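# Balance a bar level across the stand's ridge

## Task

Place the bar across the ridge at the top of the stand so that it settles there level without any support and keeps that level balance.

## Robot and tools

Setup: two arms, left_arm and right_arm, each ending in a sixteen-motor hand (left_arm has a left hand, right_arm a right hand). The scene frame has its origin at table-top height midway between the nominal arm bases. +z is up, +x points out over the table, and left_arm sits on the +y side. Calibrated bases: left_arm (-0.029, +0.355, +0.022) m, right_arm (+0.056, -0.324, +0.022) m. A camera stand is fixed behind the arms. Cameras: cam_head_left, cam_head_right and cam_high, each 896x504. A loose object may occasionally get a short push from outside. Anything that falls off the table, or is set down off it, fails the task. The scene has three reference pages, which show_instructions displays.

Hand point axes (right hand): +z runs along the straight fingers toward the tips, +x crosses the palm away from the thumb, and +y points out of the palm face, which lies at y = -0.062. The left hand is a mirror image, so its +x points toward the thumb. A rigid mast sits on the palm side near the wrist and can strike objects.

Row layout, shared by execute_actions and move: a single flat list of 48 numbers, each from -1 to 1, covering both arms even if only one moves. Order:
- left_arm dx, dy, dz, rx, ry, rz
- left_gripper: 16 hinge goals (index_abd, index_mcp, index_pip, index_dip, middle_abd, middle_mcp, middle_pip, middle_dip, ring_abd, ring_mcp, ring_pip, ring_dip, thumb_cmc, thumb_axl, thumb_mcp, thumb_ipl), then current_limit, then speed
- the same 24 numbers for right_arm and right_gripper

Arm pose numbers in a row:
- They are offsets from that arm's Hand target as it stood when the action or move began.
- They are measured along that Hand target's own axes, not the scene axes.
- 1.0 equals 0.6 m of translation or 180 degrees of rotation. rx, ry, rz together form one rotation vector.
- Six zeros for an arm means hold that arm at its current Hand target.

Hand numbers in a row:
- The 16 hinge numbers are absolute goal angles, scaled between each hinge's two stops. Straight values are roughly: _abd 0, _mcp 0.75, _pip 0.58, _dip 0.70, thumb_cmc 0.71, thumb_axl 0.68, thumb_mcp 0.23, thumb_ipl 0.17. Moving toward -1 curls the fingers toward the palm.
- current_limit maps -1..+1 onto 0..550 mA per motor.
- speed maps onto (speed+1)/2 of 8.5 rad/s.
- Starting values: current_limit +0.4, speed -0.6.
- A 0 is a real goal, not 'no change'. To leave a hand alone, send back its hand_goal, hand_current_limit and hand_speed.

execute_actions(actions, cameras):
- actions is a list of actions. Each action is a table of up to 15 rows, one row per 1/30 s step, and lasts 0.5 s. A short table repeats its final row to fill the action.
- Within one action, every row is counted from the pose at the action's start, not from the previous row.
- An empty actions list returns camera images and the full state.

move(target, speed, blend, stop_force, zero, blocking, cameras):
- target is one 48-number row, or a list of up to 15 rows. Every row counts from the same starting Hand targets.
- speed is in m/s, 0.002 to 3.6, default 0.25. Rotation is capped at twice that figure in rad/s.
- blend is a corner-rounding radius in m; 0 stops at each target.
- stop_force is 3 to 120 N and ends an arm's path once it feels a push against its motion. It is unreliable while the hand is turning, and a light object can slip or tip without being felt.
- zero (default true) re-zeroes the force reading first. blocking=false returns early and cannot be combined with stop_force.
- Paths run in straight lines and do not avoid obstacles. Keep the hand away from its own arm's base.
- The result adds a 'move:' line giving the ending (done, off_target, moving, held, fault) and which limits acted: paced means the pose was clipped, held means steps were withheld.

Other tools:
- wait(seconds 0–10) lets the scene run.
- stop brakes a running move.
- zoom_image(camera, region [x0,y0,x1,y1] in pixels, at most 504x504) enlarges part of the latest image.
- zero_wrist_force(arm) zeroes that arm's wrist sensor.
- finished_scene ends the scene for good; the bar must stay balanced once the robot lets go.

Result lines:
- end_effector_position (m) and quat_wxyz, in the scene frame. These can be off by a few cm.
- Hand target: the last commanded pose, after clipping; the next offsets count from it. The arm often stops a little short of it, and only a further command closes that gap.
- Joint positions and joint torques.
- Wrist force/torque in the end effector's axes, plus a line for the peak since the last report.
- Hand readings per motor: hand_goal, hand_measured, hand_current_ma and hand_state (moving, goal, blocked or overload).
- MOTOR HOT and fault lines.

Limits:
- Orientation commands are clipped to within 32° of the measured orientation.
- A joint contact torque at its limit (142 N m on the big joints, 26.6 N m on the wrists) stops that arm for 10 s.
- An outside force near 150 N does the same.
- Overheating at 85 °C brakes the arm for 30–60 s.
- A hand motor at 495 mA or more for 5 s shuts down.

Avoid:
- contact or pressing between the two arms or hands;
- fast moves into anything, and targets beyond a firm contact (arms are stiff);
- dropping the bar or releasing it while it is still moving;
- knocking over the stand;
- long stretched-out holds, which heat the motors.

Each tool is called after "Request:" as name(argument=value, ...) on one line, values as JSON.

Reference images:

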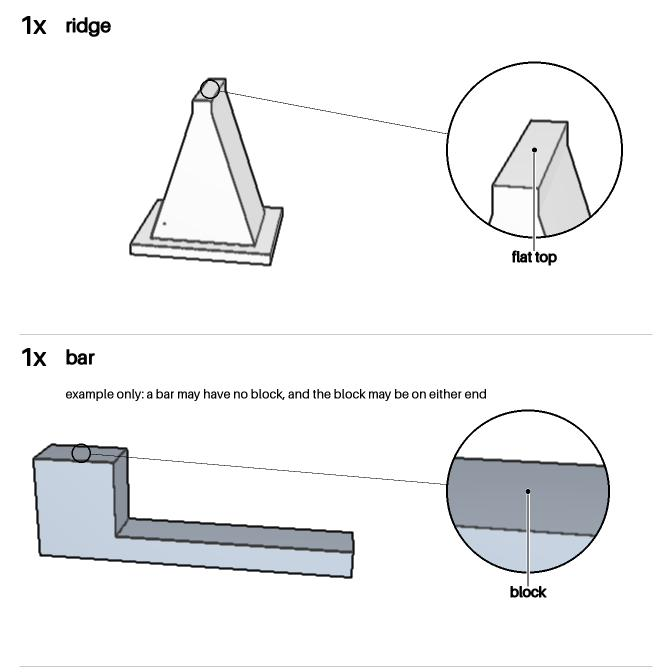

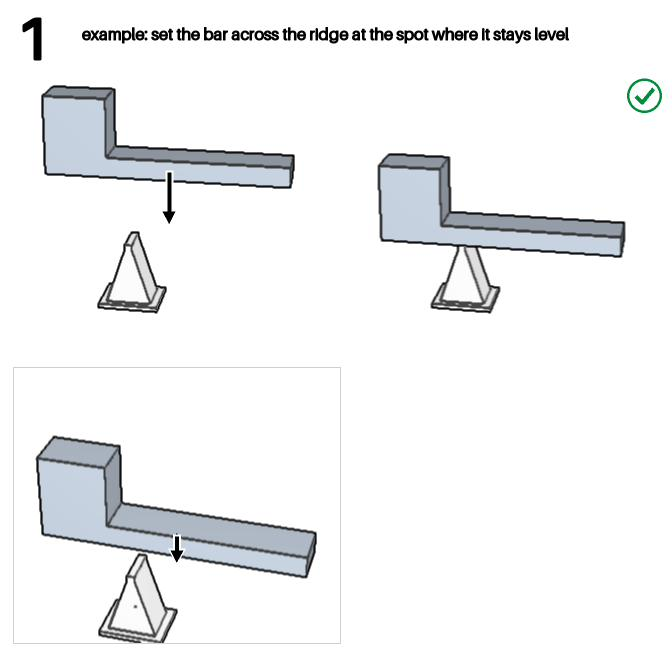

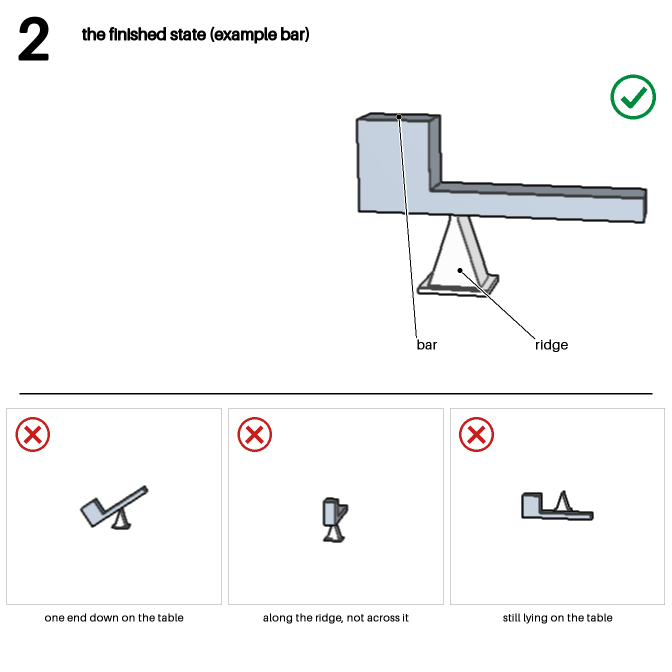

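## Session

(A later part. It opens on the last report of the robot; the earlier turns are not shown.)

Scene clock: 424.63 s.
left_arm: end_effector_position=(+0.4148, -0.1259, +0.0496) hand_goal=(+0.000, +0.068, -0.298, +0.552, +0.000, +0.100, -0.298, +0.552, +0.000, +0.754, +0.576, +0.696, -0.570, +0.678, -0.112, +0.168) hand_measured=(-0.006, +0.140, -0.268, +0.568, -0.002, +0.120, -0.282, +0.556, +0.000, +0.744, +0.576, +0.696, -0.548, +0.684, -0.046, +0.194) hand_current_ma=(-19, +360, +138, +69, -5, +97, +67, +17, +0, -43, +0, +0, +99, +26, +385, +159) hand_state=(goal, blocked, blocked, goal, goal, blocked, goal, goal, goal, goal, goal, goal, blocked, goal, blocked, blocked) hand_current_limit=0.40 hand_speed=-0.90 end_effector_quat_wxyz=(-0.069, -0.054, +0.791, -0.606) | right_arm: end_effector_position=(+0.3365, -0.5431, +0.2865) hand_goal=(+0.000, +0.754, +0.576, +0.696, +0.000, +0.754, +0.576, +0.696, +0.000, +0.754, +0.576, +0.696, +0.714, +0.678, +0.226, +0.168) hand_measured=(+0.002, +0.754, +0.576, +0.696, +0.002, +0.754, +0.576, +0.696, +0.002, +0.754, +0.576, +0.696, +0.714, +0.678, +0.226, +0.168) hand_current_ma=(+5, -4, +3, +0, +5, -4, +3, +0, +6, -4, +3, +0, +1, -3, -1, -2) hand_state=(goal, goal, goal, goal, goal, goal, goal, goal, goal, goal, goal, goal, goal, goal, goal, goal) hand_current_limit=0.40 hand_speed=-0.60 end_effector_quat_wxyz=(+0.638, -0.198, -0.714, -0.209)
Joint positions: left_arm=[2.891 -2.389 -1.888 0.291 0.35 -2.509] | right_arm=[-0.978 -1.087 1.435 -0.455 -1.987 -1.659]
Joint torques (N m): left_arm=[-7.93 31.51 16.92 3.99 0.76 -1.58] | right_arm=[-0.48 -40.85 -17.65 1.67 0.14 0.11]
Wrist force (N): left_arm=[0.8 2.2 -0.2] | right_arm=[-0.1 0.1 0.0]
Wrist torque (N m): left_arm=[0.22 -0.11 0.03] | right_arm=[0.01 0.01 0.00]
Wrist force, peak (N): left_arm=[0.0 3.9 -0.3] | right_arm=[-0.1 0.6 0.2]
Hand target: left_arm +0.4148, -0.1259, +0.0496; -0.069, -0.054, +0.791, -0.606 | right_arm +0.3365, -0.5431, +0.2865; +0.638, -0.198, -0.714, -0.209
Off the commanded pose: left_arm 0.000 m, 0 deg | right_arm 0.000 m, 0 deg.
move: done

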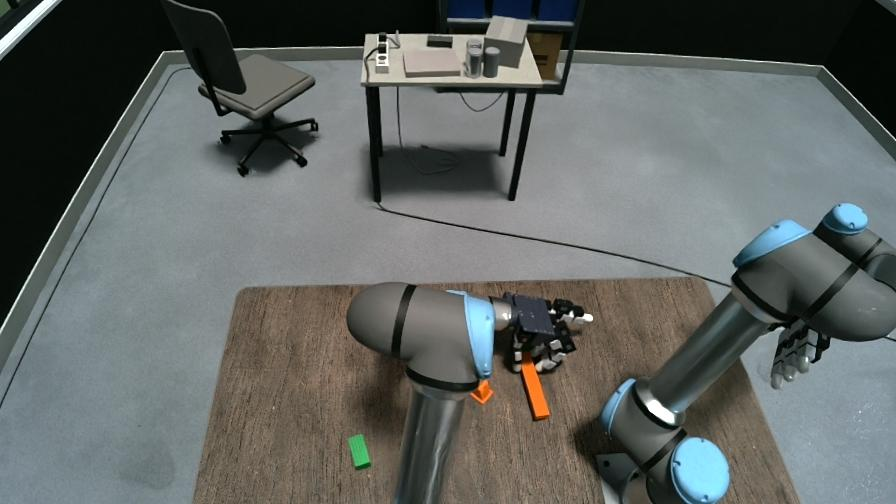

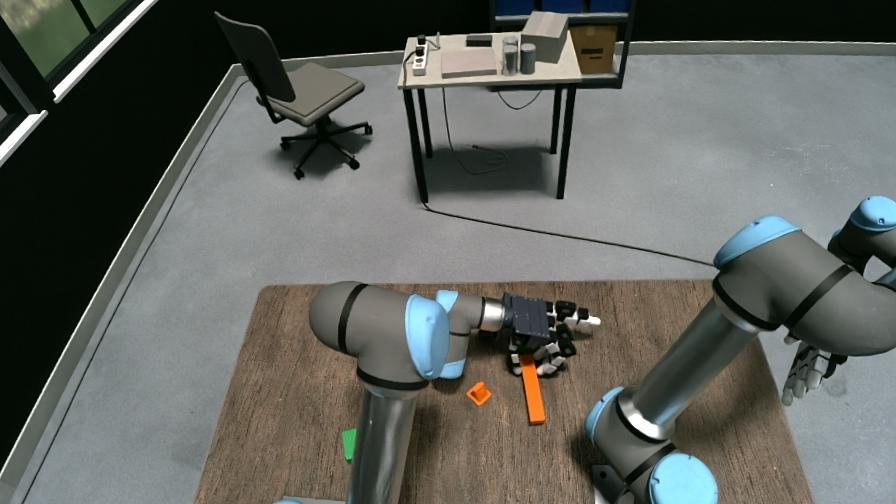

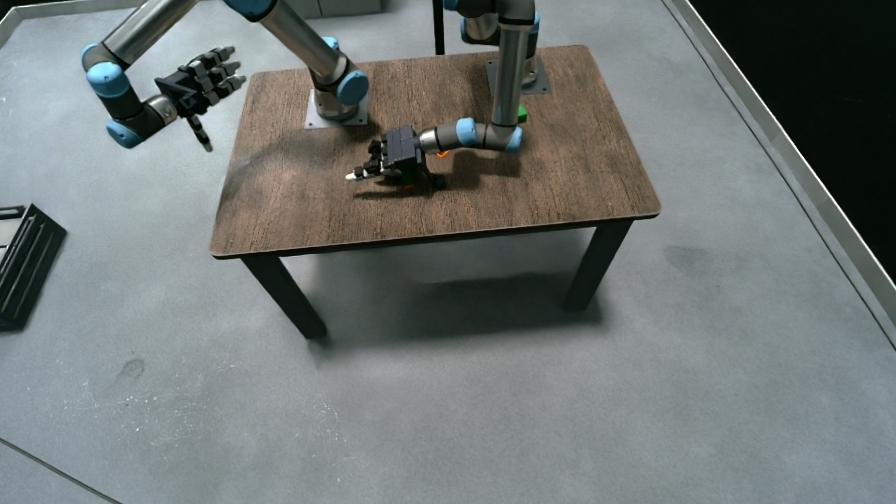

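Request:
move(target=[0,0,0,0,0,0,0,0.342,-0.299,0.551,0,0.342,-0.299,0.551,0,0.754,0.576,0.696,-0.571,0.678,0.079,0.168,0.4,-0.9,0,0,0,0,0,0,0,0.754,0.576,0.696,0,0.754,0.576,0.696,0,0.754,0.576,0.696,0.714,0.678,0.226,0.168,0.4,-0.6], speed=0.05, cameras=["all"])

Request:
zoom_image(camera="cam_high", region=[370, 120, 450, 200])

Request:
zoom_image(camera="cam_head_right", region=[500, 335, 580, 430])

Scene clock: 437.07 s.
left_arm: end_effector_position=(+0.4148, -0.1259, +0.0496) hand_goal=(+0.000, +0.342, -0.298, +0.552, +0.000, +0.342, -0.298, +0.552, +0.000, +0.754, +0.576, +0.696, -0.570, +0.678, +0.080, +0.168) hand_measured=(-0.004, +0.328, -0.294, +0.556, -0.002, +0.328, -0.294, +0.556, +0.000, +0.744, +0.576, +0.696, -0.570, +0.680, +0.078, +0.170) hand_current_ma=(-14, -62, +17, +15, -5, -65, +15, +15, +0, -43, +0, +0, +3, +9, -12, +12) hand_state=(goal, goal, goal, goal, goal, goal, goal, goal, goal, goal, goal, goal, goal, goal, goal, goal) hand_current_limit=0.40 hand_speed=-0.90 end_effector_quat_wxyz=(-0.069, -0.054, +0.791, -0.606) | right_arm: end_effector_position=(+0.3365, -0.5431, +0.2865) hand_goal=(+0.000, +0.754, +0.576, +0.696, +0.000, +0.754, +0.576, +0.696, +0.000, +0.754, +0.576, +0.696, +0.714, +0.678, +0.226, +0.168) hand_measured=(+0.002, +0.754, +0.576, +0.696, +0.002, +0.754, +0.576, +0.696, +0.002, +0.754, +0.576, +0.696, +0.714, +0.678, +0.226, +0.168) hand_current_ma=(+5, -4, +3, +0, +5, -4, +3, +0, +6, -4, +3, +0, +1, -3, -1, -2) hand_state=(goal, goal, goal, goal, goal, goal, goal, goal, goal, goal, goal, goal, goal, goal, goal, goal) hand_current_limit=0.40 hand_speed=-0.60 end_effector_quat_wxyz=(+0.638, -0.198, -0.714, -0.209)
Joint positions: left_arm=[2.891 -2.389 -1.888 0.291 0.35 -2.509] | right_arm=[-0.978 -1.087 1.435 -0.455 -1.987 -1.659]
Joint torques (N m): left_arm=[-8.12 33.41 17.42 3.91 0.23 -1.41] | right_arm=[-1.56 -40.91 -18.94 1.67 0.51 0.16]
Wrist force (N): left_arm=[0.7 2.3 -0.5] | right_arm=[0.1 0.0 0.3]
Wrist torque (N m): left_arm=[0.23 -0.12 -0.03] | right_arm=[-0.03 -0.02 0.00]
Wrist force, peak (N): left_arm=[0.5 3.3 -0.4] | right_arm=[-0.1 0.3 0.6]
Hand target: left_arm +0.4148, -0.1259, +0.0496; -0.069, -0.054, +0.791, -0.606 | right_arm +0.3365, -0.5431, +0.2865; +0.638, -0.198, -0.714, -0.209
Off the commanded pose: left_arm 0.000 m, 0 deg | right_arm 0.000 m, 0 deg.
move: done

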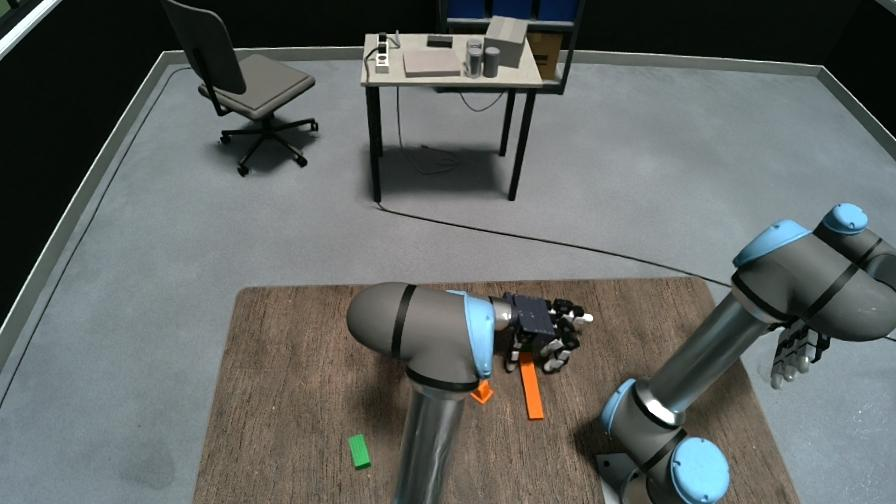

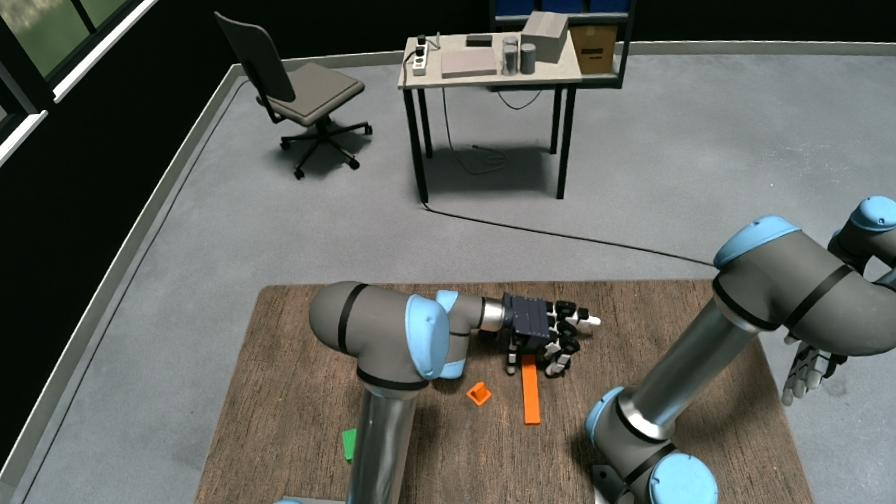

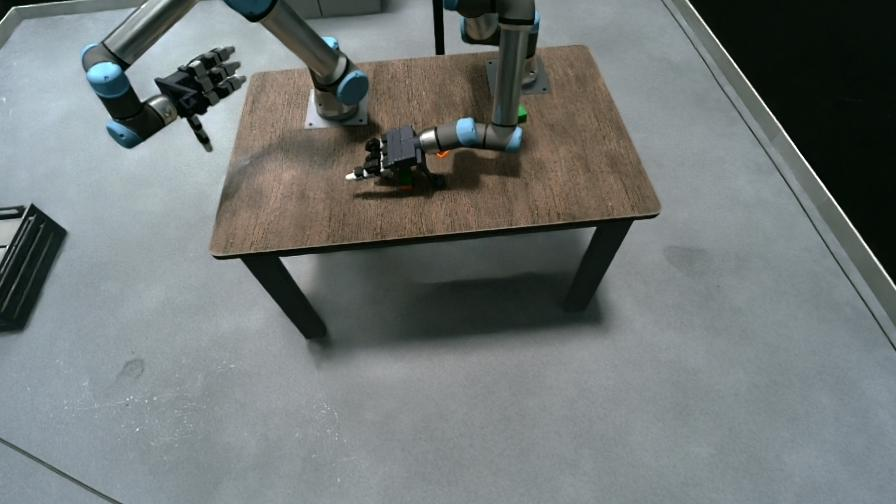

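Scaled by 6.300 from the camera's 896x504 image, which has a finer 1280x720 frame.

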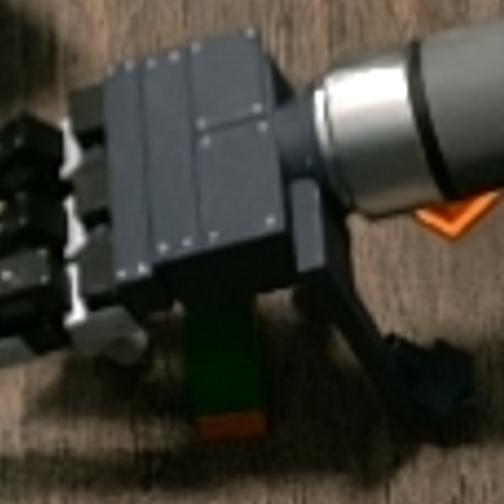

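Scaled by 5.305 from the camera's 896x504 image, which has a finer 1280x720 frame.

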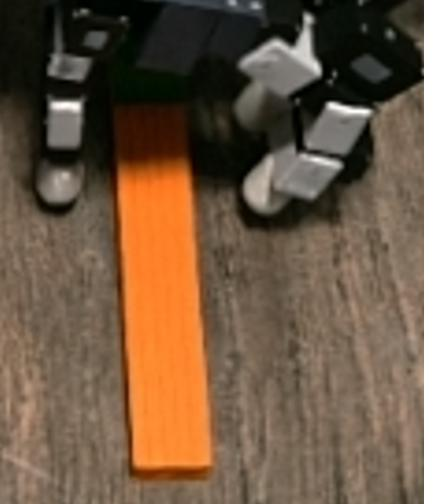

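Request:
move(target=[[0.0058,-0.0317,-0.0085,0,0,0,0,0.342,-0.299,0.551,0,0.342,-0.299,0.551,0,0.754,0.576,0.696,-0.657,0.678,0.079,0.168,0.4,-0.9,0,0,0,0,0,0,0,0.754,0.576,0.696,0,0.754,0.576,0.696,0,0.754,0.576,0.696,0.714,0.678,0.226,0.168,0.4,-0.6],[0.0110,-0.0254,-0.0049,0,-0.0224,0.0515,0,0.342,-0.299,0.551,0,0.342,-0.299,0.551,0,0.754,0.576,0.696,-0.657,0.678,0.079,0.168,0.4,-0.9,0,0,0,0,0,0,0,0.754,0.576,0.696,0,0.754,0.576,0.696,0,0.754,0.576,0.696,0.714,0.678,0.226,0.168,0.4,-0.6],[0.0050,0.0071,0.0038,0,-0.0224,0.0515,0,0.342,-0.299,0.551,0,0.342,-0.299,0.551,0,0.754,0.576,0.696,-0.657,0.678,0.079,0.168,0.4,-0.9,0,0,0,0,0,0,0,0.754,0.576,0.696,0,0.754,0.576,0.696,0,0.754,0.576,0.696,0.714,0.678,0.226,0.168,0.4,-0.6]], speed=0.08, cameras=["all"])

Request:
zoom_image(camera="cam_high", region=[370, 120, 450, 200])

Request:
zoom_image(camera="cam_head_right", region=[500, 335, 580, 430])

Request:
wait(seconds=0.2)

Request:
wait(seconds=0.2)

Request:
wait(seconds=0.2)

Scene clock: 467.63 s.
left_arm: end_effector_position=(+0.4110, -0.1271, +0.0455) hand_goal=(+0.000, +0.342, -0.298, +0.552, +0.000, +0.342, -0.298, +0.552, +0.000, +0.754, +0.576, +0.696, -0.656, +0.678, +0.080, +0.168) hand_measured=(-0.002, +0.328, -0.294, +0.556, -0.002, +0.328, -0.294, +0.556, +0.000, +0.744, +0.576, +0.696, -0.654, +0.680, +0.078, +0.170) hand_current_ma=(-10, -61, +16, +14, -5, -64, +15, +15, +0, -43, +0, +0, +6, +9, -12, +12) hand_state=(goal, goal, goal, goal, goal, goal, goal, goal, goal, goal, goal, goal, goal, goal, goal, goal) hand_current_limit=0.40 hand_speed=-0.90 end_effector_quat_wxyz=(+0.008, -0.011, +0.794, -0.607) | right_arm: end_effector_position=(+0.3365, -0.5431, +0.2865) hand_goal=(+0.000, +0.754, +0.576, +0.696, +0.000, +0.754, +0.576, +0.696, +0.000, +0.754, +0.576, +0.696, +0.714, +0.678, +0.226, +0.168) hand_measured=(+0.002, +0.754, +0.576, +0.696, +0.002, +0.754, +0.576, +0.696, +0.002, +0.754, +0.576, +0.696, +0.714, +0.678, +0.226, +0.168) hand_current_ma=(+5, -4, +3, +0, +5, -4, +3, +0, +6, -4, +3, +0, +1, -3, -1, -2) hand_state=(goal, goal, goal, goal, goal, goal, goal, goal, goal, goal, goal, goal, goal, goal, goal, goal) hand_current_limit=0.40 hand_speed=-0.60 end_effector_quat_wxyz=(+0.638, -0.198, -0.714, -0.209)
Joint positions: left_arm=[2.871 -2.388 -1.94 0.488 0.42 -2.487] | right_arm=[-0.978 -1.087 1.435 -0.455 -1.987 -1.659]
Joint torques (N m): left_arm=[1.18 31.71 15.83 3.79 1.08 -1.42] | right_arm=[-1.25 -41.08 -17.95 1.75 0.33 0.16]
Wrist force (N): left_arm=[0.5 1.8 -0.3] | right_arm=[-0.1 0.0 0.2]
Wrist torque (N m): left_arm=[0.14 -0.06 -0.09] | right_arm=[-0.02 0.01 -0.01]
Wrist force, peak (N): left_arm=[0.5 2.8 -0.6] | right_arm=[-0.6 -0.1 -0.1]
Hand target: left_arm +0.4110, -0.1270, +0.0454; +0.008, -0.011, +0.794, -0.607 | right_arm +0.3365, -0.5431, +0.2865; +0.638, -0.198, -0.714, -0.209
Off the commanded pose: left_arm 0.000 m, 0 deg | right_arm 0.000 m, 0 deg.
move: done

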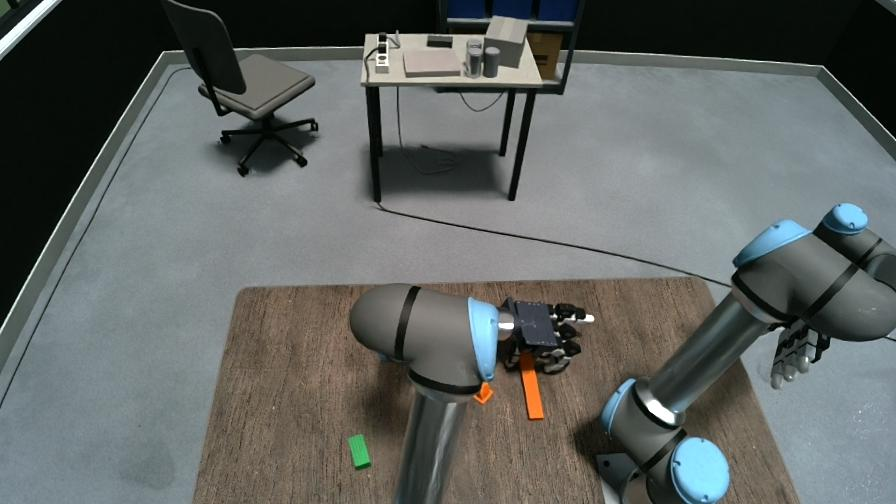

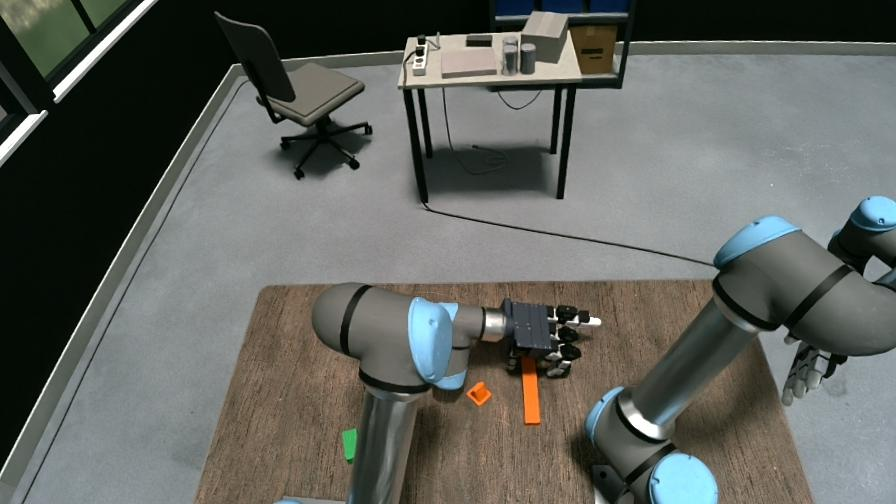

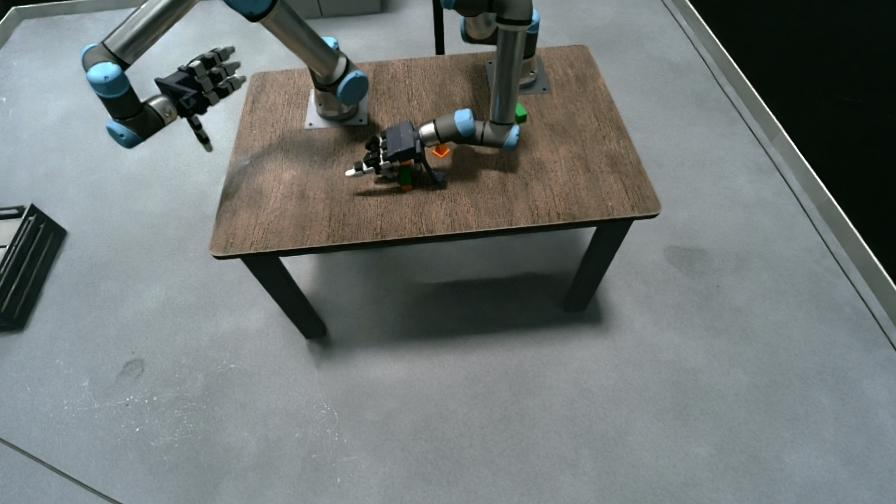

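Scaled by 6.300 from the camera's 896x504 image, which has a finer 1280x720 frame.

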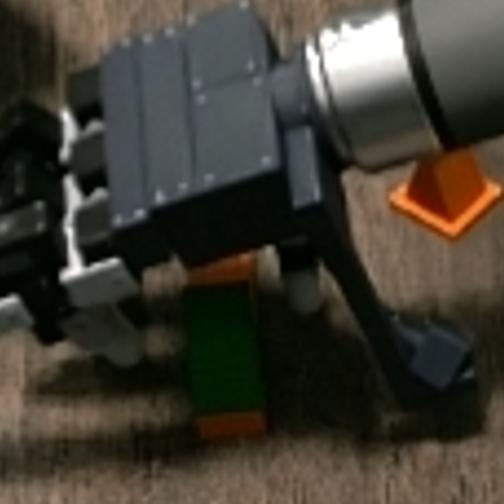

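Scaled by 5.305 from the camera's 896x504 image, which has a finer 1280x720 frame.

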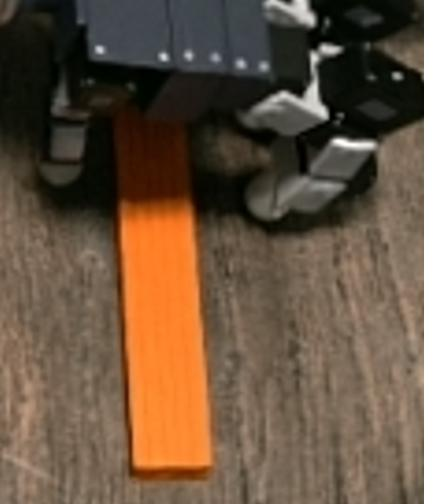

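Scene clock: 467.83 s.
left_arm: end_effector_position=(+0.4110, -0.1271, +0.0455) hand_goal=(+0.000, +0.342, -0.298, +0.552, +0.000, +0.342, -0.298, +0.552, +0.000, +0.754, +0.576, +0.696, -0.656, +0.678, +0.080, +0.168) hand_measured=(-0.002, +0.328, -0.294, +0.556, -0.002, +0.328, -0.294, +0.556, +0.000, +0.744, +0.576, +0.696, -0.654, +0.680, +0.078, +0.170) hand_current_ma=(-10, -61, +16, +14, -5, -64, +15, +15, +0, -43, +0, +0, +6, +9, -12, +12) hand_state=(goal, goal, goal, goal, goal, goal, goal, goal, goal, goal, goal, goal, goal, goal, goal, goal) hand_current_limit=0.40 hand_speed=-0.90 end_effector_quat_wxyz=(+0.008, -0.011, +0.794, -0.607) | right_arm: end_effector_position=(+0.3365, -0.5431, +0.2865) hand_goal=(+0.000, +0.754, +0.576, +0.696, +0.000, +0.754, +0.576, +0.696, +0.000, +0.754, +0.576, +0.696, +0.714, +0.678, +0.226, +0.168) hand_measured=(+0.002, +0.754, +0.576, +0.696, +0.002, +0.754, +0.576, +0.696, +0.002, +0.754, +0.576, +0.696, +0.714, +0.678, +0.226, +0.168) hand_current_ma=(+5, -4, +3, +0, +5, -4, +3, +0, +6, -4, +3, +0, +1, -3, -1, -2) hand_state=(goal, goal, goal, goal, goal, goal, goal, goal, goal, goal, goal, goal, goal, goal, goal, goal) hand_current_limit=0.40 hand_speed=-0.60 end_effector_quat_wxyz=(+0.638, -0.198, -0.714, -0.209)
Joint positions: left_arm=[2.871 -2.388 -1.94 0.488 0.42 -2.488] | right_arm=[-0.978 -1.087 1.435 -0.455 -1.987 -1.659]
Joint torques (N m): left_arm=[2.79 31.09 15.76 3.84 0.94 -1.51] | right_arm=[0.94 -41.82 -19.06 1.42 0.27 0.17]
Wrist force (N): left_arm=[0.6 2.1 -0.6] | right_arm=[0.1 0.3 0.2]
Wrist torque (N m): left_arm=[0.21 -0.10 -0.08] | right_arm=[0.02 -0.03 0.02]
Wrist force, peak (N): left_arm=[0.7 2.1 -0.8] | right_arm=[0.3 0.3 0.2]
Hand target: left_arm +0.4110, -0.1270, +0.0454; +0.008, -0.011, +0.794, -0.607 | right_arm +0.3365, -0.5431, +0.2865; +0.638, -0.198, -0.714, -0.209
Off the commanded pose: left_arm 0.000 m, 0 deg | right_arm 0.000 m, 0 deg.
wait: 0.20 s; at rest by 0.17 s

Scene clock: 468.03 s.
left_arm: end_effector_position=(+0.4110, -0.1271, +0.0454) hand_goal=(+0.000, +0.342, -0.298, +0.552, +0.000, +0.342, -0.298, +0.552, +0.000, +0.754, +0.576, +0.696, -0.656, +0.678, +0.080, +0.168) hand_measured=(-0.002, +0.328, -0.294, +0.556, -0.002, +0.328, -0.294, +0.556, +0.000, +0.744, +0.576, +0.696, -0.654, +0.680, +0.078, +0.170) hand_current_ma=(-10, -61, +16, +14, -5, -64, +15, +15, +0, -43, +0, +0, +6, +9, -12, +12) hand_state=(goal, goal, goal, goal, goal, goal, goal, goal, goal, goal, goal, goal, goal, goal, goal, goal) hand_current_limit=0.40 hand_speed=-0.90 end_effector_quat_wxyz=(+0.008, -0.011, +0.794, -0.607) | right_arm: end_effector_position=(+0.3365, -0.5431, +0.2865) hand_goal=(+0.000, +0.754, +0.576, +0.696, +0.000, +0.754, +0.576, +0.696, +0.000, +0.754, +0.576, +0.696, +0.714, +0.678, +0.226, +0.168) hand_measured=(+0.002, +0.754, +0.576, +0.696, +0.002, +0.754, +0.576, +0.696, +0.002, +0.754, +0.576, +0.696, +0.714, +0.678, +0.226, +0.168) hand_current_ma=(+5, -4, +3, +0, +5, -4, +3, +0, +6, -4, +3, +0, +1, -3, -1, -2) hand_state=(goal, goal, goal, goal, goal, goal, goal, goal, goal, goal, goal, goal, goal, goal, goal, goal) hand_current_limit=0.40 hand_speed=-0.60 end_effector_quat_wxyz=(+0.638, -0.198, -0.714, -0.209)
Joint positions: left_arm=[2.871 -2.388 -1.94 0.488 0.42 -2.488] | right_arm=[-0.978 -1.087 1.435 -0.455 -1.987 -1.659]
Joint torques (N m): left_arm=[4.85 30.2 16.05 3.89 0.95 -1.54] | right_arm=[-0.51 -40.62 -18.03 1.51 0.36 -0.04]
Wrist force (N): left_arm=[0.5 1.9 -0.4] | right_arm=[0.2 0.2 0.0]
Wrist torque (N m): left_arm=[0.17 -0.08 -0.09] | right_arm=[0.03 -0.02 0.02]
Wrist force, peak (N): left_arm=[0.4 2.3 -0.5] | right_arm=[-0.3 0.0 0.2]
Hand target: left_arm +0.4110, -0.1270, +0.0454; +0.008, -0.011, +0.794, -0.607 | right_arm +0.3365, -0.5431, +0.2865; +0.638, -0.198, -0.714, -0.209
Off the commanded pose: left_arm 0.000 m, 0 deg | right_arm 0.000 m, 0 deg.
wait: 0.20 s; at rest by 0.17 s

Scene clock: 468.23 s.
left_arm: end_effector_position=(+0.4110, -0.1271, +0.0454) hand_goal=(+0.000, +0.342, -0.298, +0.552, +0.000, +0.342, -0.298, +0.552, +0.000, +0.754, +0.576, +0.696, -0.656, +0.678, +0.080, +0.168) hand_measured=(-0.002, +0.328, -0.294, +0.556, -0.002, +0.328, -0.294, +0.556, +0.000, +0.744, +0.576, +0.696, -0.654, +0.680, +0.078, +0.170) hand_current_ma=(-10, -61, +16, +14, -5, -64, +15, +15, +0, -43, +0, +0, +6, +9, -12, +12) hand_state=(goal, goal, goal, goal, goal, goal, goal, goal, goal, goal, goal, goal, goal, goal, goal, goal) hand_current_limit=0.40 hand_speed=-0.90 end_effector_quat_wxyz=(+0.008, -0.011, +0.794, -0.607) | right_arm: end_effector_position=(+0.3365, -0.5431, +0.2865) hand_goal=(+0.000, +0.754, +0.576, +0.696, +0.000, +0.754, +0.576, +0.696, +0.000, +0.754, +0.576, +0.696, +0.714, +0.678, +0.226, +0.168) hand_measured=(+0.002, +0.754, +0.576, +0.696, +0.002, +0.754, +0.576, +0.696, +0.002, +0.754, +0.576, +0.696, +0.714, +0.678, +0.226, +0.168) hand_current_ma=(+5, -4, +3, +0, +5, -4, +3, +0, +6, -4, +3, +0, +1, -3, -1, -2) hand_state=(goal, goal, goal, goal, goal, goal, goal, goal, goal, goal, goal, goal, goal, goal, goal, goal) hand_current_limit=0.40 hand_speed=-0.60 end_effector_quat_wxyz=(+0.638, -0.198, -0.714, -0.209)
Joint positions: left_arm=[2.871 -2.388 -1.94 0.488 0.42 -2.488] | right_arm=[-0.978 -1.087 1.435 -0.455 -1.987 -1.659]
Joint torques (N m): left_arm=[6.55 30.05 15.99 3.96 0.97 -1.36] | right_arm=[-1.28 -40.53 -18.25 1.66 0.29 0.12]
Wrist force (N): left_arm=[0.5 2.1 -0.3] | right_arm=[0.3 -0.1 -0.1]
Wrist torque (N m): left_arm=[0.18 -0.07 -0.09] | right_arm=[0.00 -0.04 0.03]
Wrist force, peak (N): left_arm=[0.5 2.1 -0.5] | right_arm=[0.3 -0.1 -0.1]
Hand target: left_arm +0.4110, -0.1270, +0.0454; +0.008, -0.011, +0.794, -0.607 | right_arm +0.3365, -0.5431, +0.2865; +0.638, -0.198, -0.714, -0.209
Off the commanded pose: left_arm 0.000 m, 0 deg | right_arm 0.000 m, 0 deg.
wait: 0.20 s; at rest by 0.17 s

Request:
move(target=[0,0,0,0,0,0,0,0.07,-0.299,0.551,0,0.07,-0.299,0.551,0,0.754,0.576,0.696,-0.657,0.678,-0.13,0.168,0.4,-0.93,0,0,0,0,0,0,0,0.754,0.576,0.696,0,0.754,0.576,0.696,0,0.754,0.576,0.696,0.714,0.678,0.226,0.168,0.4,-0.6], speed=0.05, cameras=[])

Request:
move(target=[0,-0.0322,-0.0087,0,0,0,0,0.07,-0.299,0.551,0,0.07,-0.299,0.551,0,0.754,0.576,0.696,-0.657,0.678,-0.13,0.168,0.4,-0.93,0,0,0,0,0,0,0,0.754,0.576,0.696,0,0.754,0.576,0.696,0,0.754,0.576,0.696,0.714,0.678,0.226,0.168,0.4,-0.6], speed=0.04, cameras=["all"])

Request:
zoom_image(camera="cam_high", region=[370, 120, 450, 200])

Request:
zoom_image(camera="cam_head_right", region=[500, 335, 580, 430])

Request:
wait(seconds=0.2)

Request:
wait(seconds=0.2)

Request:
wait(seconds=0.2)

Scene clock: 484.57 s.
left_arm: end_effector_position=(+0.4110, -0.1270, +0.0455) hand_goal=(+0.000, +0.070, -0.298, +0.552, +0.000, +0.070, -0.298, +0.552, +0.000, +0.754, +0.576, +0.696, -0.656, +0.678, -0.130, +0.168) hand_measured=(-0.002, +0.156, -0.286, +0.556, -0.002, +0.162, -0.286, +0.556, +0.000, +0.744, +0.576, +0.696, -0.654, +0.680, -0.046, +0.184) hand_current_ma=(-10, +385, +52, +14, -5, +385, +50, +15, +0, -43, +0, +0, +9, +9, +385, +94) hand_state=(goal, blocked, goal, goal, goal, blocked, goal, goal, goal, goal, goal, goal, goal, goal, blocked, goal) hand_current_limit=0.40 hand_speed=-0.93 end_effector_quat_wxyz=(+0.008, -0.011, +0.794, -0.607) | right_arm: end_effector_position=(+0.3365, -0.5431, +0.2865) hand_goal=(+0.000, +0.754, +0.576, +0.696, +0.000, +0.754, +0.576, +0.696, +0.000, +0.754, +0.576, +0.696, +0.714, +0.678, +0.226, +0.168) hand_measured=(+0.002, +0.754, +0.576, +0.696, +0.002, +0.754, +0.576, +0.696, +0.002, +0.754, +0.576, +0.696, +0.714, +0.678, +0.226, +0.168) hand_current_ma=(+5, -4, +3, +0, +5, -4, +3, +0, +6, -4, +3, +0, +1, -3, -1, -2) hand_state=(goal, goal, goal, goal, goal, goal, goal, goal, goal, goal, goal, goal, goal, goal, goal, goal) hand_current_limit=0.40 hand_speed=-0.60 end_effector_quat_wxyz=(+0.638, -0.198, -0.714, -0.209)
Joint positions: left_arm=[2.871 -2.388 -1.94 0.488 0.42 -2.488] | right_arm=[-0.978 -1.087 1.435 -0.455 -1.987 -1.659]
Joint torques (N m): left_arm=[6.51 30.55 14.1 3.05 0.85 -1.23] | right_arm=[-0.53 -39.31 -17.6 1.81 0.39 0.2]
Wrist force (N): left_arm=[0.2 -4.0 0.5] | right_arm=[-0.3 0.1 0.2]
Wrist torque (N m): left_arm=[-0.04 -0.09 -0.05] | right_arm=[0.00 0.03 -0.02]
Wrist force, peak (N): left_arm=[0.2 -4.2 0.6] | right_arm=[-0.3 0.5 0.2]
Hand target: left_arm +0.4110, -0.1270, +0.0454; +0.008, -0.011, +0.794, -0.607 | right_arm +0.3365, -0.5431, +0.2865; +0.638, -0.198, -0.714, -0.209
Off the commanded pose: left_arm 0.000 m, 0 deg | right_arm 0.000 m, 0 deg.
move: done
No camera images: "cameras" was empty.

Scene clock: 485.47 s.
left_arm: end_effector_position=(+0.4110, -0.1270, +0.0654) hand_goal=(+0.000, +0.070, -0.298, +0.552, +0.000, +0.070, -0.298, +0.552, +0.000, +0.754, +0.576, +0.696, -0.656, +0.678, -0.130, +0.168) hand_measured=(-0.002, +0.140, -0.274, +0.564, -0.002, +0.140, -0.276, +0.562, +0.000, +0.744, +0.576, +0.696, -0.650, +0.680, -0.046, +0.196) hand_current_ma=(-10, +346, +109, +48, -5, +352, +97, +47, +0, -43, +0, +0, +28, +9, +385, +170) hand_state=(goal, blocked, blocked, goal, goal, blocked, blocked, goal, goal, goal, goal, goal, goal, goal, blocked, blocked) hand_current_limit=0.40 hand_speed=-0.93 end_effector_quat_wxyz=(+0.008, -0.011, +0.794, -0.607) | right_arm: end_effector_position=(+0.3365, -0.5431, +0.2865) hand_goal=(+0.000, +0.754, +0.576, +0.696, +0.000, +0.754, +0.576, +0.696, +0.000, +0.754, +0.576, +0.696, +0.714, +0.678, +0.226, +0.168) hand_measured=(+0.002, +0.754, +0.576, +0.696, +0.002, +0.754, +0.576, +0.696, +0.002, +0.754, +0.576, +0.696, +0.714, +0.678, +0.226, +0.168) hand_current_ma=(+5, -4, +3, +0, +5, -4, +3, +0, +6, -4, +3, +0, +1, -3, -1, -2) hand_state=(goal, goal, goal, goal, goal, goal, goal, goal, goal, goal, goal, goal, goal, goal, goal, goal) hand_current_limit=0.40 hand_speed=-0.60 end_effector_quat_wxyz=(+0.638, -0.198, -0.714, -0.209)
Joint positions: left_arm=[2.871 -2.342 -1.948 0.45 0.42 -2.488] | right_arm=[-0.978 -1.087 1.435 -0.455 -1.987 -1.659]
Joint torques (N m): left_arm=[-6.3 54.69 3.13 0.76 0.86 1.19] | right_arm=[-1.77 -42.09 -17.94 1.74 0.47 -0.04]
Wrist force (N): left_arm=[0.1 3.2 -0.2] | right_arm=[-0.2 0.5 0.1]
Wrist torque (N m): left_arm=[0.26 -0.03 -0.09] | right_arm=[0.06 0.02 -0.01]
Wrist force, peak (N): left_arm=[0.4 -4.4 0.6] | right_arm=[-0.2 0.5 0.1]
Hand target: left_arm +0.4110, -0.1271, +0.0655; +0.008, -0.011, +0.794, -0.607 | right_arm +0.3365, -0.5431, +0.2865; +0.638, -0.198, -0.714, -0.209
Off the commanded pose: left_arm 0.000 m, 0 deg | right_arm 0.000 m, 0 deg.
move: done

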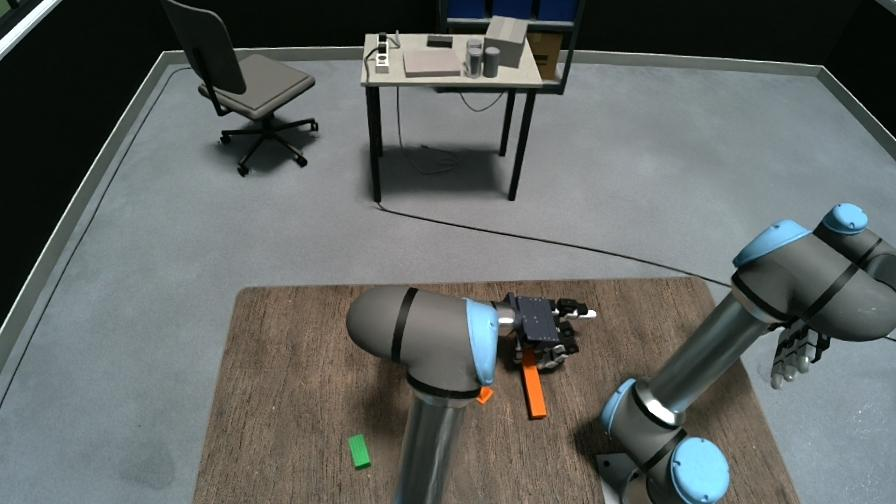

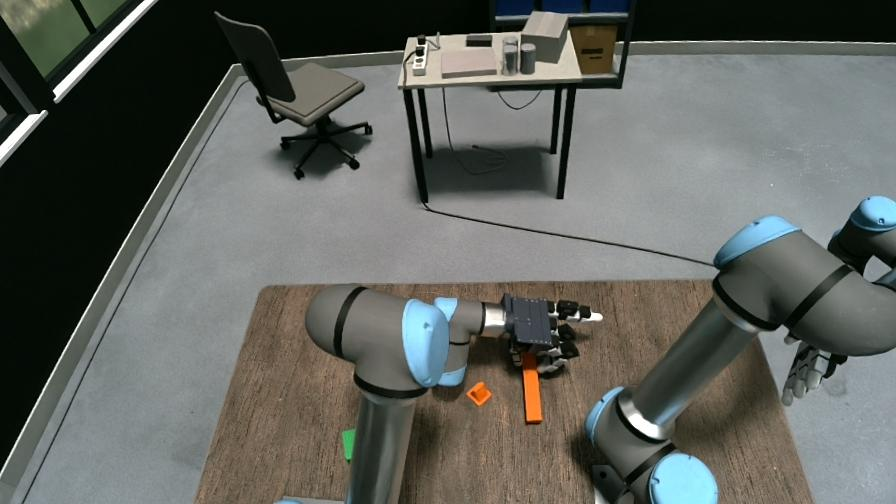

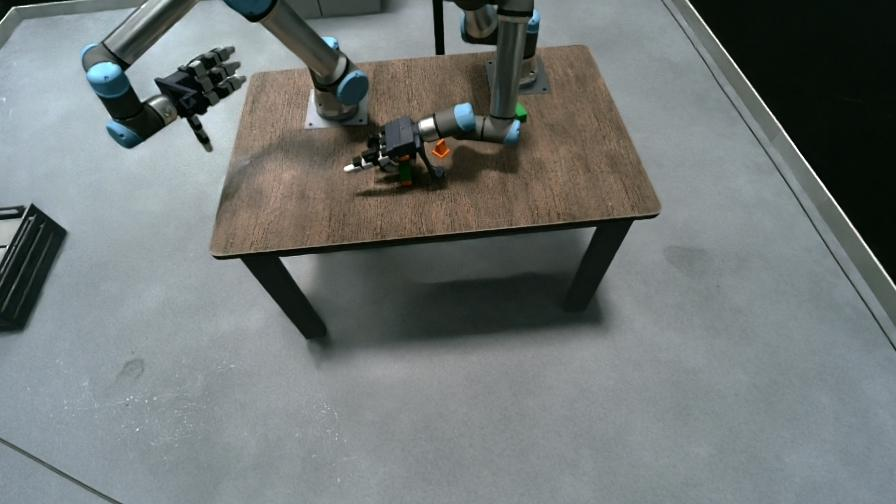

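Scaled by 6.300 from the camera's 896x504 image, which has a finer 1280x720 frame.

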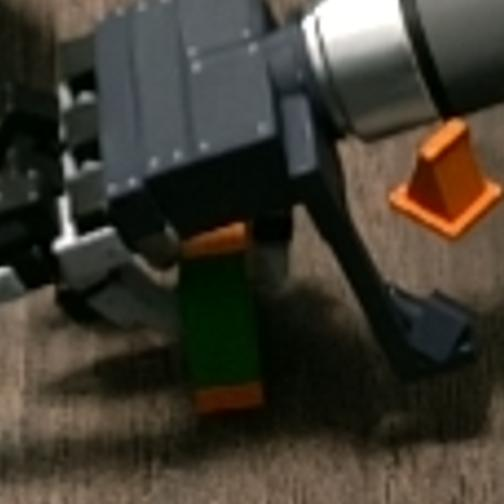

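Scaled by 5.305 from the camera's 896x504 image, which has a finer 1280x720 frame.

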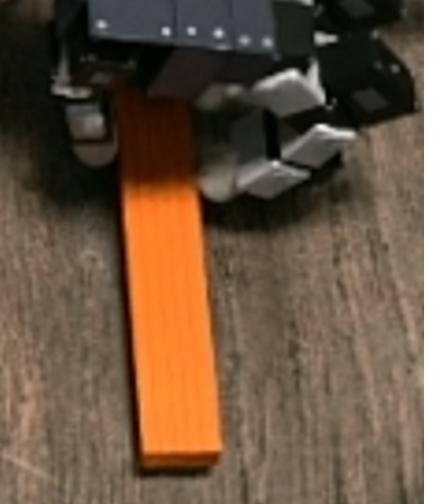

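Scene clock: 485.67 s.
left_arm: end_effector_position=(+0.4110, -0.1271, +0.0655) hand_goal=(+0.000, +0.070, -0.298, +0.552, +0.000, +0.070, -0.298, +0.552, +0.000, +0.754, +0.576, +0.696, -0.656, +0.678, -0.130, +0.168) hand_measured=(-0.002, +0.140, -0.274, +0.564, -0.002, +0.140, -0.276, +0.562, +0.000, +0.744, +0.576, +0.696, -0.650, +0.680, -0.046, +0.196) hand_current_ma=(-10, +346, +109, +48, -5, +352, +97, +47, +0, -43, +0, +0, +28, +9, +385, +170) hand_state=(goal, blocked, blocked, goal, goal, blocked, blocked, goal, goal, goal, goal, goal, goal, goal, blocked, blocked) hand_current_limit=0.40 hand_speed=-0.93 end_effector_quat_wxyz=(+0.008, -0.011, +0.794, -0.607) | right_arm: end_effector_position=(+0.3365, -0.5431, +0.2865) hand_goal=(+0.000, +0.754, +0.576, +0.696, +0.000, +0.754, +0.576, +0.696, +0.000, +0.754, +0.576, +0.696, +0.714, +0.678, +0.226, +0.168) hand_measured=(+0.002, +0.754, +0.576, +0.696, +0.002, +0.754, +0.576, +0.696, +0.002, +0.754, +0.576, +0.696, +0.714, +0.678, +0.226, +0.168) hand_current_ma=(+5, -4, +3, +0, +5, -4, +3, +0, +6, -4, +3, +0, +1, -3, -1, -2) hand_state=(goal, goal, goal, goal, goal, goal, goal, goal, goal, goal, goal, goal, goal, goal, goal, goal) hand_current_limit=0.40 hand_speed=-0.60 end_effector_quat_wxyz=(+0.638, -0.198, -0.714, -0.209)
Joint positions: left_arm=[2.871 -2.342 -1.948 0.449 0.42 -2.488] | right_arm=[-0.978 -1.087 1.435 -0.455 -1.987 -1.659]
Joint torques (N m): left_arm=[-8.23 54.24 2.64 0.49 0.89 1.21] | right_arm=[-1.35 -40.68 -17.24 1.95 0.49 0.21]
Wrist force (N): left_arm=[0.5 3.2 -0.4] | right_arm=[0.0 0.0 -0.2]
Wrist torque (N m): left_arm=[0.28 -0.08 -0.07] | right_arm=[0.02 0.01 0.00]
Wrist force, peak (N): left_arm=[0.2 3.7 0.2] | right_arm=[-0.3 0.1 0.2]
Hand target: left_arm +0.4110, -0.1271, +0.0655; +0.008, -0.011, +0.794, -0.607 | right_arm +0.3365, -0.5431, +0.2865; +0.638, -0.198, -0.714, -0.209
Off the commanded pose: left_arm 0.000 m, 0 deg | right_arm 0.000 m, 0 deg.
wait: 0.20 s; at rest by 0.17 s

Scene clock: 485.87 s.
left_arm: end_effector_position=(+0.4110, -0.1271, +0.0655) hand_goal=(+0.000, +0.070, -0.298, +0.552, +0.000, +0.070, -0.298, +0.552, +0.000, +0.754, +0.576, +0.696, -0.656, +0.678, -0.130, +0.168) hand_measured=(-0.002, +0.140, -0.274, +0.564, -0.002, +0.140, -0.276, +0.562, +0.000, +0.744, +0.576, +0.696, -0.650, +0.680, -0.046, +0.196) hand_current_ma=(-10, +346, +109, +48, -5, +352, +97, +47, +0, -43, +0, +0, +28, +9, +385, +170) hand_state=(goal, blocked, blocked, goal, goal, blocked, blocked, goal, goal, goal, goal, goal, goal, goal, blocked, blocked) hand_current_limit=0.40 hand_speed=-0.93 end_effector_quat_wxyz=(+0.008, -0.011, +0.794, -0.607) | right_arm: end_effector_position=(+0.3365, -0.5431, +0.2865) hand_goal=(+0.000, +0.754, +0.576, +0.696, +0.000, +0.754, +0.576, +0.696, +0.000, +0.754, +0.576, +0.696, +0.714, +0.678, +0.226, +0.168) hand_measured=(+0.002, +0.754, +0.576, +0.696, +0.002, +0.754, +0.576, +0.696, +0.002, +0.754, +0.576, +0.696, +0.714, +0.678, +0.226, +0.168) hand_current_ma=(+5, -4, +3, +0, +5, -4, +3, +0, +6, -4, +3, +0, +1, -3, -1, -2) hand_state=(goal, goal, goal, goal, goal, goal, goal, goal, goal, goal, goal, goal, goal, goal, goal, goal) hand_current_limit=0.40 hand_speed=-0.60 end_effector_quat_wxyz=(+0.638, -0.198, -0.714, -0.209)
Joint positions: left_arm=[2.871 -2.342 -1.948 0.449 0.42 -2.488] | right_arm=[-0.978 -1.087 1.435 -0.455 -1.987 -1.659]
Joint torques (N m): left_arm=[-7.53 54.61 2.78 0.58 0.9 1.35] | right_arm=[-1.11 -39.47 -17.73 1.68 0.37 0.19]
Wrist force (N): left_arm=[0.7 3.6 -0.2] | right_arm=[-0.1 0.2 -0.1]
Wrist torque (N m): left_arm=[0.32 -0.11 -0.07] | right_arm=[0.03 0.02 0.00]
Wrist force, peak (N): left_arm=[0.7 3.6 -0.2] | right_arm=[-0.1 0.2 0.2]
Hand target: left_arm +0.4110, -0.1271, +0.0655; +0.008, -0.011, +0.794, -0.607 | right_arm +0.3365, -0.5431, +0.2865; +0.638, -0.198, -0.714, -0.209
Off the commanded pose: left_arm 0.000 m, 0 deg | right_arm 0.000 m, 0 deg.
wait: 0.20 s; at rest by 0.17 s

Scene clock: 486.07 s.
left_arm: end_effector_position=(+0.4110, -0.1271, +0.0655) hand_goal=(+0.000, +0.070, -0.298, +0.552, +0.000, +0.070, -0.298, +0.552, +0.000, +0.754, +0.576, +0.696, -0.656, +0.678, -0.130, +0.168) hand_measured=(-0.002, +0.140, -0.274, +0.564, -0.002, +0.140, -0.276, +0.562, +0.000, +0.744, +0.576, +0.696, -0.650, +0.680, -0.046, +0.196) hand_current_ma=(-10, +346, +109, +48, -5, +352, +97, +47, +0, -43, +0, +0, +28, +9, +385, +170) hand_state=(goal, blocked, blocked, goal, goal, blocked, blocked, goal, goal, goal, goal, goal, goal, goal, blocked, blocked) hand_current_limit=0.40 hand_speed=-0.93 end_effector_quat_wxyz=(+0.008, -0.011, +0.794, -0.607) | right_arm: end_effector_position=(+0.3365, -0.5431, +0.2865) hand_goal=(+0.000, +0.754, +0.576, +0.696, +0.000, +0.754, +0.576, +0.696, +0.000, +0.754, +0.576, +0.696, +0.714, +0.678, +0.226, +0.168) hand_measured=(+0.002, +0.754, +0.576, +0.696, +0.002, +0.754, +0.576, +0.696, +0.002, +0.754, +0.576, +0.696, +0.714, +0.678, +0.226, +0.168) hand_current_ma=(+5, -4, +3, +0, +5, -4, +3, +0, +6, -4, +3, +0, +1, -3, -1, -2) hand_state=(goal, goal, goal, goal, goal, goal, goal, goal, goal, goal, goal, goal, goal, goal, goal, goal) hand_current_limit=0.40 hand_speed=-0.60 end_effector_quat_wxyz=(+0.638, -0.198, -0.714, -0.209)
Joint positions: left_arm=[2.871 -2.342 -1.948 0.449 0.42 -2.488] | right_arm=[-0.978 -1.087 1.435 -0.455 -1.987 -1.659]
Joint torques (N m): left_arm=[-7.84 54.32 2.97 0.6 1.03 1.2] | right_arm=[-1.2 -41.59 -17.52 1.66 0.5 0.27]
Wrist force (N): left_arm=[0.5 3.3 -0.5] | right_arm=[0.1 0.0 0.1]
Wrist torque (N m): left_arm=[0.29 -0.08 -0.08] | right_arm=[-0.01 -0.02 0.02]
Wrist force, peak (N): left_arm=[0.4 3.9 0.2] | right_arm=[-0.1 0.3 -0.1]
Hand target: left_arm +0.4110, -0.1271, +0.0655; +0.008, -0.011, +0.794, -0.607 | right_arm +0.3365, -0.5431, +0.2865; +0.638, -0.198, -0.714, -0.209
Off the commanded pose: left_arm 0.000 m, 0 deg | right_arm 0.000 m, 0 deg.
wait: 0.20 s; at rest by 0.17 s


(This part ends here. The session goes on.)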